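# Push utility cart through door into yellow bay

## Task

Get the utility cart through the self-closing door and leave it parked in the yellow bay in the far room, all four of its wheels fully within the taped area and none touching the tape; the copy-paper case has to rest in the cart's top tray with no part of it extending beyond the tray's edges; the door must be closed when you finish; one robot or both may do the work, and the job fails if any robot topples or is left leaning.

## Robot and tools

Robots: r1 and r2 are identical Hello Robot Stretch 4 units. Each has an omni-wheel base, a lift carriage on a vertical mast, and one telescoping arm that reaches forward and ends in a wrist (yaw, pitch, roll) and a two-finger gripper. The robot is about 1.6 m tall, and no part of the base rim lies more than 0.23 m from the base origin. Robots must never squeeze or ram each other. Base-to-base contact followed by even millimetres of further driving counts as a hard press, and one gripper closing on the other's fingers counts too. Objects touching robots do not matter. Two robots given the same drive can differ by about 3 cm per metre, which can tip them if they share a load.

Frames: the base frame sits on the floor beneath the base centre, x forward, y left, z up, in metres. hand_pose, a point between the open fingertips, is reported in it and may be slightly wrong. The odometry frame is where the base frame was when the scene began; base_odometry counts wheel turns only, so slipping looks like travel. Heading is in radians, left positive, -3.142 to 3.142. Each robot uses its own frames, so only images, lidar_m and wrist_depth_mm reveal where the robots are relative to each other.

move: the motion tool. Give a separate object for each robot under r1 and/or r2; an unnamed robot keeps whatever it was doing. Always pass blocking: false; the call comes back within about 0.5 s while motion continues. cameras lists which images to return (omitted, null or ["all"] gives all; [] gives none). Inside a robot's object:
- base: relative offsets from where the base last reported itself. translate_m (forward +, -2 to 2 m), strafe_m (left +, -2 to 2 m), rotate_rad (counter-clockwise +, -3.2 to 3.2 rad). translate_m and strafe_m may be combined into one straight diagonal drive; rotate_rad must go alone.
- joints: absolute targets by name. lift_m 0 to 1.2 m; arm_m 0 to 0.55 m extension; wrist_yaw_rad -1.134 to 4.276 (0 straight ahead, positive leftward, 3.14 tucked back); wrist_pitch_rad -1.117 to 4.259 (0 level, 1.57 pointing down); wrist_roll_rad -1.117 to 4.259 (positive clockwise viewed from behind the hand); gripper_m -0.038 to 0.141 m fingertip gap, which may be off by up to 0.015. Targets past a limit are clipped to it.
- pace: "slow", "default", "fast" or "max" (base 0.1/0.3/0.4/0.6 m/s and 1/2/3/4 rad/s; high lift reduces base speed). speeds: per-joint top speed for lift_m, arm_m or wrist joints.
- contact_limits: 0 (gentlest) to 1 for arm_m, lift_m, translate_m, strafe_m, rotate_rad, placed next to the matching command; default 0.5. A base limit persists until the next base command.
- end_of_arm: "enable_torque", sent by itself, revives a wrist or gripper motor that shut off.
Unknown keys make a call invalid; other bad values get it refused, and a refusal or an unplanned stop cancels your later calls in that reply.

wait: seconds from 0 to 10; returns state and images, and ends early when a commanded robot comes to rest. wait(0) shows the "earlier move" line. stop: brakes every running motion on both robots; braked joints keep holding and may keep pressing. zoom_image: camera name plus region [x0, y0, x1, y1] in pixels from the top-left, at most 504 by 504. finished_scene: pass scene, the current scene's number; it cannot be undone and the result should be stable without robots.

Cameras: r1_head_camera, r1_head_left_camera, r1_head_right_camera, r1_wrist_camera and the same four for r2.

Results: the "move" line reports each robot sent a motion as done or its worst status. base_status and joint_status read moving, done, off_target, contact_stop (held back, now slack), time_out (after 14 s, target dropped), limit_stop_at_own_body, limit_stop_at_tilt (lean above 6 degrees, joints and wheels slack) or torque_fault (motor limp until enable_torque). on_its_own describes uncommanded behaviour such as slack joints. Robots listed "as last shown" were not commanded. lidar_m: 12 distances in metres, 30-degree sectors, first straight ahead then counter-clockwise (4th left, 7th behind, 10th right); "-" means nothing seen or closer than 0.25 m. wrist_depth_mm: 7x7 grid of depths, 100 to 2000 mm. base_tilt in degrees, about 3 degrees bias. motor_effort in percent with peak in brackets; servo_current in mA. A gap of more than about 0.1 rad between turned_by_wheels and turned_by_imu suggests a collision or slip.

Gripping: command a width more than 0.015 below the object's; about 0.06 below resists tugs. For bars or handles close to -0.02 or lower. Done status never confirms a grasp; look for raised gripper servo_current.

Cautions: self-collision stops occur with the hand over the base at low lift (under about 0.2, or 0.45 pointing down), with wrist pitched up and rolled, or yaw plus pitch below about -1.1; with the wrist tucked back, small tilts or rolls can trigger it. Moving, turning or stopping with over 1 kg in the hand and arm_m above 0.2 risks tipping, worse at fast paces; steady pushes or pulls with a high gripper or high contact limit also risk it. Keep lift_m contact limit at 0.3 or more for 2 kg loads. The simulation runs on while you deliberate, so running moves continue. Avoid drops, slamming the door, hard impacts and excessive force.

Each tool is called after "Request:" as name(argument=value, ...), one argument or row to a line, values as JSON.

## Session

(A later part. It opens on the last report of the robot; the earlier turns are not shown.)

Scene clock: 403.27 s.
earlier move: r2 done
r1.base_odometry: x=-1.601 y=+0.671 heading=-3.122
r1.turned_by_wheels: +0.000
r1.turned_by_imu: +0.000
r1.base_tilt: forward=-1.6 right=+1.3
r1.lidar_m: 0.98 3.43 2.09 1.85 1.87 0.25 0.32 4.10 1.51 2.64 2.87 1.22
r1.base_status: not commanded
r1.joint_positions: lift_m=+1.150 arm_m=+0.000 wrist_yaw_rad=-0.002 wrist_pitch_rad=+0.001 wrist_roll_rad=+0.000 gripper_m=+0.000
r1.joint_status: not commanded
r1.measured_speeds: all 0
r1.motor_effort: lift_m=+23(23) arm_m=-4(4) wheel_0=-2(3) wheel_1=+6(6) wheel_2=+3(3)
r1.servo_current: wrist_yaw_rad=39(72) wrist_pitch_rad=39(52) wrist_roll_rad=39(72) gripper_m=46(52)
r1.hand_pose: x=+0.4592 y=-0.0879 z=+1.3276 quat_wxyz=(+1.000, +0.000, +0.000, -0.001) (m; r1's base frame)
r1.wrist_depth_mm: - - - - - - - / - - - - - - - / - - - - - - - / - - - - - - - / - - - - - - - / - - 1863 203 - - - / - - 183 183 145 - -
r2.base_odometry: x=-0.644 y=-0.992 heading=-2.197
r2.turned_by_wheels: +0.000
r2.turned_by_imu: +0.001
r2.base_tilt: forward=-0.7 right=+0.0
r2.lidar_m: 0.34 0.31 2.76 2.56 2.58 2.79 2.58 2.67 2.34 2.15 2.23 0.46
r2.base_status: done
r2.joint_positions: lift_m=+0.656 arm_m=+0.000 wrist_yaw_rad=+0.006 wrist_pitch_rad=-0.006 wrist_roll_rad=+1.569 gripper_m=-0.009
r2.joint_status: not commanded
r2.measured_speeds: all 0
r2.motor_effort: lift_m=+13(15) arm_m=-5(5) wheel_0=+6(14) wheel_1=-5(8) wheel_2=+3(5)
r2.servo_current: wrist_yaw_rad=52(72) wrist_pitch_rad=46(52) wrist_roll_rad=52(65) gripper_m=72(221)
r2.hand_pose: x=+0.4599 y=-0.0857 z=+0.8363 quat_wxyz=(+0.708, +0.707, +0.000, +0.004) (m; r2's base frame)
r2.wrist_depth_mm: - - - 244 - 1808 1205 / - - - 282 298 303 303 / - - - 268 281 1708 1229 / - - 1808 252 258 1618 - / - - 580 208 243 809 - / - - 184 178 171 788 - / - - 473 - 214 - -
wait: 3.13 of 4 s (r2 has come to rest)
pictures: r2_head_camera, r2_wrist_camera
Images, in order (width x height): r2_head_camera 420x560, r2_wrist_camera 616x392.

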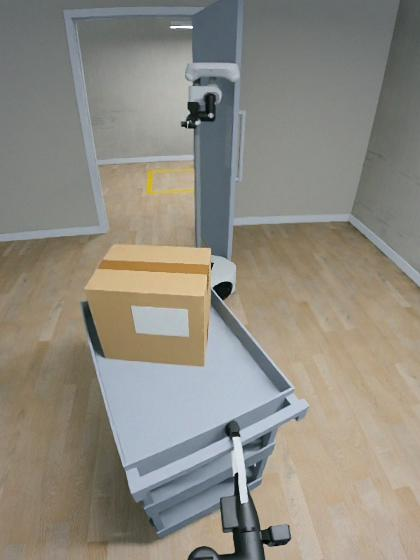

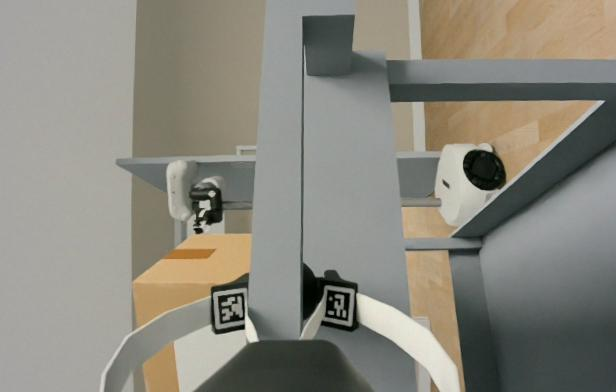

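Request:
move(
  blocking=false,
  r2={"joints":{"gripper_m":0.138}},
  cameras=[],
)

Request:
wait(
  seconds=2,
  cameras=[],
)

Request:
move(
  blocking=false,
  r2={"base":{"translate_m":-0.15}},
  cameras=[],
)

Request:
wait(
  seconds=2,
  cameras=[],
)

Request:
move(
  blocking=false,
  r2={"base":{"strafe_m":-0.21}},
  cameras=[],
)

Request:
wait(
  seconds=3,
  cameras=[],
)

Request:
move(
  blocking=false,
  r2={"base":{"rotate_rad":0.45}},
  cameras=[],
)

Request:
wait(
  seconds=2,
  cameras=["r2_head_camera","r2_wrist_camera"],
)

Scene clock: 416.27 s.
move: r2 moving
r1: as last shown
r1.lidar_m: 0.97 3.42 2.10 1.86 1.88 0.25 0.30 4.08 1.53 2.65 2.87 1.22
r1.motor_effort: lift_m=+23(23) arm_m=-4(4) wheel_0=-2(3) wheel_1=+5(6) wheel_2=+3(3)
r1.servo_current: wrist_yaw_rad=72(72) wrist_pitch_rad=39(46) wrist_roll_rad=59(65) gripper_m=46(46)
r1.wrist_depth_mm: - - - - - - - / - - - - - - - / - - - - - - - / - - - - - - - / - - - - - - - / - - 1808 203 - - - / - - 183 183 145 - -
r2.base_odometry: x=-0.644 y=-0.992 heading=-2.197
r2.turned_by_wheels: +0.000
r2.turned_by_imu: +0.000
r2.base_tilt: forward=-0.6 right=+0.0
r2.lidar_m: 0.35 0.32 2.75 2.54 2.59 2.79 2.59 2.64 2.34 2.19 2.22 0.46
r2.base_status: not commanded
r2.joint_positions: lift_m=+0.656 arm_m=+0.000 wrist_yaw_rad=+0.006 wrist_pitch_rad=-0.007 wrist_roll_rad=+1.569 gripper_m=+0.013
r2.joint_status: gripper_m moving
r2.measured_speeds: translate_m=+0.000 strafe_m=+0.000 rotate_rad=+0.000 lift_m=+0.000 arm_m=+0.000 wrist_yaw_rad=-0.010 wrist_pitch_rad=-0.001 wrist_roll_rad=+0.000
r2.motor_effort: lift_m=+13(13) arm_m=-5(5) wheel_0=+5(6) wheel_1=-5(5) wheel_2=+3(3)
r2.servo_current: wrist_yaw_rad=65(65) wrist_pitch_rad=52(52) wrist_roll_rad=59(59) gripper_m=98(98)
r2.hand_pose: x=+0.4599 y=-0.0858 z=+0.8366 quat_wxyz=(+0.708, +0.707, -0.001, +0.004) (m; r2's base frame)
r2.wrist_depth_mm: - - - 251 - 1808 1229 / - - - 283 304 310 1098 / - - - 271 285 1756 1255 / - - 1983 204 262 1708 - / - - 585 210 245 820 - / - - 190 183 228 788 - / - - 473 - 135 - -
pictures: none
No camera images: "cameras" was empty.

Scene clock: 418.10 s.
earlier move: r2 done
r1.base_odometry: x=-1.601 y=+0.671 heading=-3.122
r1.turned_by_wheels: +0.000
r1.turned_by_imu: +0.000
r1.base_tilt: forward=-1.6 right=+1.3
r1.lidar_m: 0.96 3.41 2.09 1.87 1.87 0.25 0.28 4.10 1.50 2.58 2.85 1.22
r1.base_status: not commanded
r1.joint_positions: lift_m=+1.150 arm_m=+0.000 wrist_yaw_rad=-0.002 wrist_pitch_rad=+0.001 wrist_roll_rad=+0.000 gripper_m=+0.000
r1.joint_status: not commanded
r1.measured_speeds: all 0
r1.motor_effort: lift_m=+23(23) arm_m=-4(4) wheel_0=-2(3) wheel_1=+5(6) wheel_2=+3(3)
r1.servo_current: wrist_yaw_rad=39(72) wrist_pitch_rad=46(46) wrist_roll_rad=46(65) gripper_m=39(46)
r1.hand_pose: x=+0.4592 y=-0.0879 z=+1.3276 quat_wxyz=(+1.000, +0.000, +0.000, -0.001) (m; r1's base frame)
r1.wrist_depth_mm: - - - - - - - / - - - - - - - / - - - - - - - / - - - - - - - / - - - - - - - / - - 1921 203 - - - / - - 183 183 145 - -
r2.base_odometry: x=-0.644 y=-0.992 heading=-2.197
r2.turned_by_wheels: +0.000
r2.turned_by_imu: +0.000
r2.base_tilt: forward=-0.7 right=+0.1
r2.lidar_m: 0.35 0.32 2.76 2.57 2.58 2.76 2.58 2.62 2.34 2.18 2.20 0.49
r2.base_status: not commanded
r2.joint_positions: lift_m=+0.656 arm_m=+0.000 wrist_yaw_rad=+0.000 wrist_pitch_rad=-0.002 wrist_roll_rad=+1.569 gripper_m=+0.138
r2.joint_status: all done
r2.measured_speeds: all 0
r2.motor_effort: lift_m=+14(14) arm_m=-4(5) wheel_0=+4(6) wheel_1=-4(5) wheel_2=+2(3)
r2.servo_current: wrist_yaw_rad=39(65) wrist_pitch_rad=39(52) wrist_roll_rad=46(59) gripper_m=46(117)
r2.hand_pose: x=+0.4594 y=-0.0874 z=+0.8350 quat_wxyz=(+0.708, +0.707, +0.000, +0.001) (m; r2's base frame)
r2.wrist_depth_mm: - - - 266 - 1661 1160 / - - - 303 324 325 324 / - - - 286 - 1661 473 / - - 1756 268 1756 1661 - / - - 220 252 260 732 - / - 462 186 239 212 185 - / - 473 469 - - 768 -
wait: 1.83 of 2 s (r2 has come to rest)
pictures: none
No camera images: "cameras" was empty.

Scene clock: 418.60 s.
move: r2 moving
r1: as last shown
r1.lidar_m: 0.95 3.41 2.10 1.86 1.88 0.25 0.30 4.10 1.52 2.62 2.87 1.22
r1.motor_effort: lift_m=+23(23) arm_m=-4(4) wheel_0=-2(2) wheel_1=+5(6) wheel_2=+3(3)
r1.servo_current: wrist_yaw_rad=52(72) wrist_pitch_rad=39(46) wrist_roll_rad=46(52) gripper_m=46(52)
r1.wrist_depth_mm: - - - - - - - / - - - - - - - / - - - - - - - / - - - - - - - / - - - - - - - / - - 1921 202 - - - / - - 183 183 145 - -
r2.base_odometry: x=-0.625 y=-0.967 heading=-2.197
r2.turned_by_wheels: +0.000
r2.turned_by_imu: +0.000
r2.base_tilt: forward=-0.7 right=+0.1
r2.lidar_m: 0.37 0.35 2.75 2.55 2.61 2.75 2.55 2.61 2.31 2.17 2.21 0.50
r2.base_status: translate_m moving
r2.joint_positions: lift_m=+0.656 arm_m=+0.000 wrist_yaw_rad=+0.000 wrist_pitch_rad=-0.001 wrist_roll_rad=+1.569 gripper_m=+0.138
r2.joint_status: not commanded
r2.measured_speeds: translate_m=-0.123 strafe_m=+0.002 rotate_rad=+0.002 lift_m=+0.000 arm_m=+0.000 wrist_yaw_rad=+0.000 wrist_pitch_rad=+0.000 wrist_roll_rad=+0.000
r2.motor_effort: lift_m=+14(14) arm_m=-5(5) wheel_0=-6(8) wheel_1=-7(9) wheel_2=+12(13)
r2.servo_current: wrist_yaw_rad=52(52) wrist_pitch_rad=46(46) wrist_roll_rad=33(46) gripper_m=52(59)
r2.hand_pose: x=+0.4594 y=-0.0874 z=+0.8349 quat_wxyz=(+0.708, +0.707, +0.000, +0.001) (m; r2's base frame)
r2.wrist_depth_mm: - - - - - 1661 1118 / - - - 329 351 351 351 / - - - 315 - 1618 473 / - - 1708 298 1983 661 - / - - 574 277 1756 - - / - 500 212 264 211 185 - / - 508 504 - - 778 -
pictures: none
No camera images: "cameras" was empty.

Scene clock: 419.93 s.
earlier move: r2 done
r1.base_odometry: x=-1.601 y=+0.671 heading=-3.122
r1.turned_by_wheels: +0.000
r1.turned_by_imu: +0.000
r1.base_tilt: forward=-1.6 right=+1.2
r1.lidar_m: 0.98 3.40 2.07 1.86 1.89 0.25 0.33 4.09 1.52 2.62 2.86 1.20
r1.base_status: not commanded
r1.joint_positions: lift_m=+1.150 arm_m=+0.000 wrist_yaw_rad=-0.002 wrist_pitch_rad=+0.001 wrist_roll_rad=+0.000 gripper_m=+0.000
r1.joint_status: not commanded
r1.measured_speeds: all 0
r1.motor_effort: lift_m=+23(23) arm_m=-4(4) wheel_0=-2(2) wheel_1=+5(6) wheel_2=+3(3)
r1.servo_current: wrist_yaw_rad=52(72) wrist_pitch_rad=46(52) wrist_roll_rad=33(72) gripper_m=39(52)
r1.hand_pose: x=+0.4592 y=-0.0879 z=+1.3276 quat_wxyz=(+1.000, +0.000, +0.000, -0.001) (m; r1's base frame)
r1.wrist_depth_mm: - - - - - - - / - - - - - - - / - - - - - - - / - - - - - - - / - - - - - - - / - - - 203 - - - / - - 183 183 145 - -
r2.base_odometry: x=-0.556 y=-0.871 heading=-2.198
r2.turned_by_wheels: +0.000
r2.turned_by_imu: +0.000
r2.base_tilt: forward=-0.7 right=+0.0
r2.lidar_m: 0.48 0.48 2.74 2.52 2.61 2.62 2.43 2.50 2.35 2.17 2.25 0.60
r2.base_status: done
r2.joint_positions: lift_m=+0.656 arm_m=+0.000 wrist_yaw_rad=+0.000 wrist_pitch_rad=-0.001 wrist_roll_rad=+1.569 gripper_m=+0.138
r2.joint_status: not commanded
r2.measured_speeds: all 0
r2.motor_effort: lift_m=+14(14) arm_m=-5(5) wheel_0=-4(10) wheel_1=-3(9) wheel_2=+4(13)
r2.servo_current: wrist_yaw_rad=46(65) wrist_pitch_rad=46(46) wrist_roll_rad=46(59) gripper_m=52(59)
r2.hand_pose: x=+0.4594 y=-0.0874 z=+0.8349 quat_wxyz=(+0.708, +0.707, +0.000, +0.001) (m; r2's base frame)
r2.wrist_depth_mm: - - - - - 1618 1160 / - - - 418 - 1661 1098 / - - - 439 - 1808 445 / - - - 410 - 723 413 / - - 691 384 - - - / - - 609 362 211 183 - / - - 634 - - - -
wait: 1.33 of 2 s (r2 has come to rest)
pictures: none
No camera images: "cameras" was empty.

Scene clock: 420.43 s.
move: r2 moving
r1: as last shown
r1.base_tilt: forward=-1.6 right=+1.3
r1.lidar_m: 0.95 3.42 2.10 1.88 1.87 0.25 0.30 4.12 1.51 2.62 2.87 1.21
r1.servo_current: wrist_yaw_rad=65(72) wrist_pitch_rad=52(52) wrist_roll_rad=52(59) gripper_m=39(46)
r1.wrist_depth_mm: - - - - - - - / - - - - - - - / - - - - - - - / - - - - - - - / - - - - - - - / - - 1756 203 - - - / - - 183 183 145 - -
r2.base_odometry: x=-0.585 y=-0.849 heading=-2.198
r2.turned_by_wheels: +0.000
r2.turned_by_imu: +0.000
r2.base_tilt: forward=-0.7 right=+0.1
r2.lidar_m: 0.48 0.46 2.77 2.56 2.60 2.61 2.44 2.50 2.32 2.16 2.20 0.62
r2.base_status: strafe_m moving
r2.joint_positions: lift_m=+0.656 arm_m=+0.000 wrist_yaw_rad=+0.000 wrist_pitch_rad=-0.001 wrist_roll_rad=+1.569 gripper_m=+0.138
r2.joint_status: not commanded
r2.measured_speeds: translate_m=+0.000 strafe_m=-0.141 rotate_rad=+0.000 lift_m=+0.000 arm_m=+0.000 wrist_yaw_rad=+0.000 wrist_pitch_rad=+0.000 wrist_roll_rad=+0.000
r2.motor_effort: lift_m=+14(14) arm_m=-5(5) wheel_0=+8(12) wheel_1=-11(11) wheel_2=-1(4)
r2.servo_current: wrist_yaw_rad=46(59) wrist_pitch_rad=46(46) wrist_roll_rad=52(59) gripper_m=46(59)
r2.hand_pose: x=+0.4594 y=-0.0874 z=+0.8349 quat_wxyz=(+0.708, +0.707, +0.000, +0.001) (m; r2's base frame)
r2.wrist_depth_mm: - - - - - 1661 1160 / - - - - - 1661 1160 / - - - 445 - 1708 455 / - - - 421 - 691 427 / - - 778 399 - - 404 / - - 603 377 197 183 - / - - 627 - - - -
pictures: none
No camera images: "cameras" was empty.

Scene clock: 421.93 s.
earlier move: r2 done
r1.base_odometry: x=-1.601 y=+0.671 heading=-3.122
r1.turned_by_wheels: +0.000
r1.turned_by_imu: +0.000
r1.base_tilt: forward=-1.6 right=+1.3
r1.lidar_m: 0.98 3.39 2.12 1.86 1.89 0.25 0.30 4.09 1.51 2.63 2.85 1.22
r1.base_status: not commanded
r1.joint_positions: lift_m=+1.150 arm_m=+0.000 wrist_yaw_rad=-0.002 wrist_pitch_rad=+0.001 wrist_roll_rad=+0.000 gripper_m=+0.000
r1.joint_status: not commanded
r1.measured_speeds: all 0
r1.motor_effort: lift_m=+23(23) arm_m=-4(4) wheel_0=-2(2) wheel_1=+5(6) wheel_2=+3(3)
r1.servo_current: wrist_yaw_rad=33(72) wrist_pitch_rad=39(52) wrist_roll_rad=59(59) gripper_m=46(46)
r1.hand_pose: x=+0.4592 y=-0.0879 z=+1.3276 quat_wxyz=(+1.000, +0.000, +0.000, -0.001) (m; r1's base frame)
r1.wrist_depth_mm: - - - - - - - / - - - - - - - / - - - - - - - / - - - - - - - / - - - - - - - / - - 193 203 - - - / - - 183 183 145 - -
r2.base_odometry: x=-0.726 y=-0.747 heading=-2.198
r2.turned_by_wheels: +0.000
r2.turned_by_imu: +0.000
r2.base_tilt: forward=-0.7 right=+0.1
r2.lidar_m: 0.57 0.56 2.97 2.74 2.77 2.61 2.41 2.49 2.12 1.98 2.03 2.62
r2.base_status: done
r2.joint_positions: lift_m=+0.656 arm_m=+0.000 wrist_yaw_rad=+0.000 wrist_pitch_rad=-0.001 wrist_roll_rad=+1.569 gripper_m=+0.138
r2.joint_status: not commanded
r2.measured_speeds: all 0
r2.motor_effort: lift_m=+14(15) arm_m=-4(5) wheel_0=+1(13) wheel_1=-1(13) wheel_2=+0(4)
r2.servo_current: wrist_yaw_rad=39(59) wrist_pitch_rad=39(46) wrist_roll_rad=39(59) gripper_m=65(65)
r2.hand_pose: x=+0.4594 y=-0.0874 z=+0.8349 quat_wxyz=(+0.708, +0.707, +0.000, +0.001) (m; r2's base frame)
r2.wrist_depth_mm: - - - - - 1661 1118 / - - - - - 1708 1138 / - - - - - 1708 1138 / - - - - - 1661 1160 / - - - - - 1618 1060 / - - 809 452 196 186 449 / - - 676 - - - 427
wait: 1.50 of 3 s (r2 has come to rest)
pictures: none
No camera images: "cameras" was empty.

Scene clock: 422.43 s.
move: r2 moving
r1: as last shown
r1.lidar_m: 0.97 3.40 2.12 1.88 1.89 0.25 0.29 4.11 1.52 2.64 2.86 1.23
r1.servo_current: wrist_yaw_rad=46(52) wrist_pitch_rad=39(46) wrist_roll_rad=20(52) gripper_m=39(46)
r1.wrist_depth_mm: - - - - - - - / - - - - - - - / - - - - - - - / - - - - - - - / - - - - - - - / - - 210 203 - - - / - - 183 183 145 - -
r2.base_odometry: x=-0.726 y=-0.747 heading=-1.947
r2.turned_by_wheels: +0.250
r2.turned_by_imu: +0.243
r2.base_tilt: forward=-0.7 right=+0.1
r2.lidar_m: 0.55 0.57 2.77 2.74 3.00 2.44 2.43 2.46 2.01 1.98 2.18 0.63
r2.base_status: rotate_rad moving
r2.joint_positions: lift_m=+0.656 arm_m=+0.000 wrist_yaw_rad=+0.000 wrist_pitch_rad=-0.001 wrist_roll_rad=+1.569 gripper_m=+0.138
r2.joint_status: not commanded
r2.measured_speeds: translate_m=+0.000 strafe_m=-0.001 rotate_rad=+0.939 lift_m=+0.000 arm_m=+0.000 wrist_yaw_rad=+0.000 wrist_pitch_rad=+0.000 wrist_roll_rad=+0.000
r2.motor_effort: lift_m=+14(15) arm_m=-4(5) wheel_0=-6(12) wheel_1=-9(10) wheel_2=-10(11)
r2.servo_current: wrist_yaw_rad=39(52) wrist_pitch_rad=33(46) wrist_roll_rad=52(59) gripper_m=52(52)
r2.hand_pose: x=+0.4594 y=-0.0874 z=+0.8349 quat_wxyz=(+0.708, +0.707, +0.000, +0.001) (m; r2's base frame)
r2.wrist_depth_mm: - - - - - 1618 1160 / - - - - - 1708 1138 / - - - 445 - 1537 1118 / - - - 430 - - 433 / - - 715 418 - - 421 / - - 627 355 212 186 404 / - - 676 - - - -
pictures: none
No camera images: "cameras" was empty.

Scene clock: 423.17 s.
earlier move: r2 done
r1.base_odometry: x=-1.601 y=+0.671 heading=-3.122
r1.turned_by_wheels: +0.000
r1.turned_by_imu: +0.000
r1.base_tilt: forward=-1.6 right=+1.3
r1.lidar_m: 0.99 3.40 2.10 1.85 1.89 0.25 0.32 4.10 1.50 2.62 2.86 1.23
r1.base_status: not commanded
r1.joint_positions: lift_m=+1.150 arm_m=+0.000 wrist_yaw_rad=-0.002 wrist_pitch_rad=+0.001 wrist_roll_rad=+0.000 gripper_m=+0.000
r1.joint_status: not commanded
r1.measured_speeds: all 0
r1.motor_effort: lift_m=+23(23) arm_m=-4(4) wheel_0=-2(2) wheel_1=+5(6) wheel_2=+3(3)
r1.servo_current: wrist_yaw_rad=26(59) wrist_pitch_rad=39(52) wrist_roll_rad=46(59) gripper_m=46(46)
r1.hand_pose: x=+0.4592 y=-0.0879 z=+1.3276 quat_wxyz=(+1.000, +0.000, +0.000, -0.001) (m; r1's base frame)
r1.wrist_depth_mm: - - - - - - - / - - - - - - - / - - - - - - - / - - - - - - - / - - - - - - - / - - 1661 202 - - - / - - 182 183 145 - -
r2.base_odometry: x=-0.726 y=-0.747 heading=-1.748
r2.turned_by_wheels: +0.199
r2.turned_by_imu: +0.194
r2.base_tilt: forward=-0.7 right=+0.1
r2.lidar_m: 0.54 3.04 2.76 2.77 2.68 2.42 2.46 2.22 1.96 2.00 2.46 0.56
r2.base_status: done
r2.joint_positions: lift_m=+0.656 arm_m=+0.000 wrist_yaw_rad=+0.000 wrist_pitch_rad=-0.001 wrist_roll_rad=+1.569 gripper_m=+0.138
r2.joint_status: not commanded
r2.measured_speeds: all 0
r2.motor_effort: lift_m=+14(15) arm_m=-4(5) wheel_0=-4(12) wheel_1=-2(10) wheel_2=-5(11)
r2.servo_current: wrist_yaw_rad=39(52) wrist_pitch_rad=46(46) wrist_roll_rad=39(59) gripper_m=59(59)
r2.hand_pose: x=+0.4594 y=-0.0874 z=+0.8349 quat_wxyz=(+0.708, +0.707, +0.000, +0.001) (m; r2's base frame)
r2.wrist_depth_mm: - - - 377 384 397 392 / - - - 379 - 732 - / - - 661 382 - - - / - - 647 384 - - 384 / - - 715 389 - - - / - - 759 389 213 185 - / - - - - - 1756 413
wait: 0.73 of 2 s (r2 has come to rest)
pictures: r2_head_camera, r2_wrist_camera
Images, in order (width x height): r2_head_camera 420x560, r2_wrist_camera 616x392.

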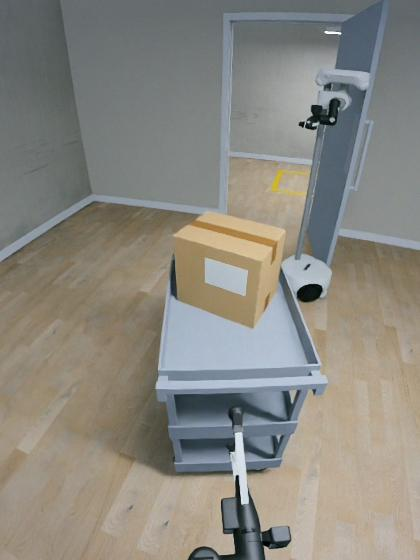

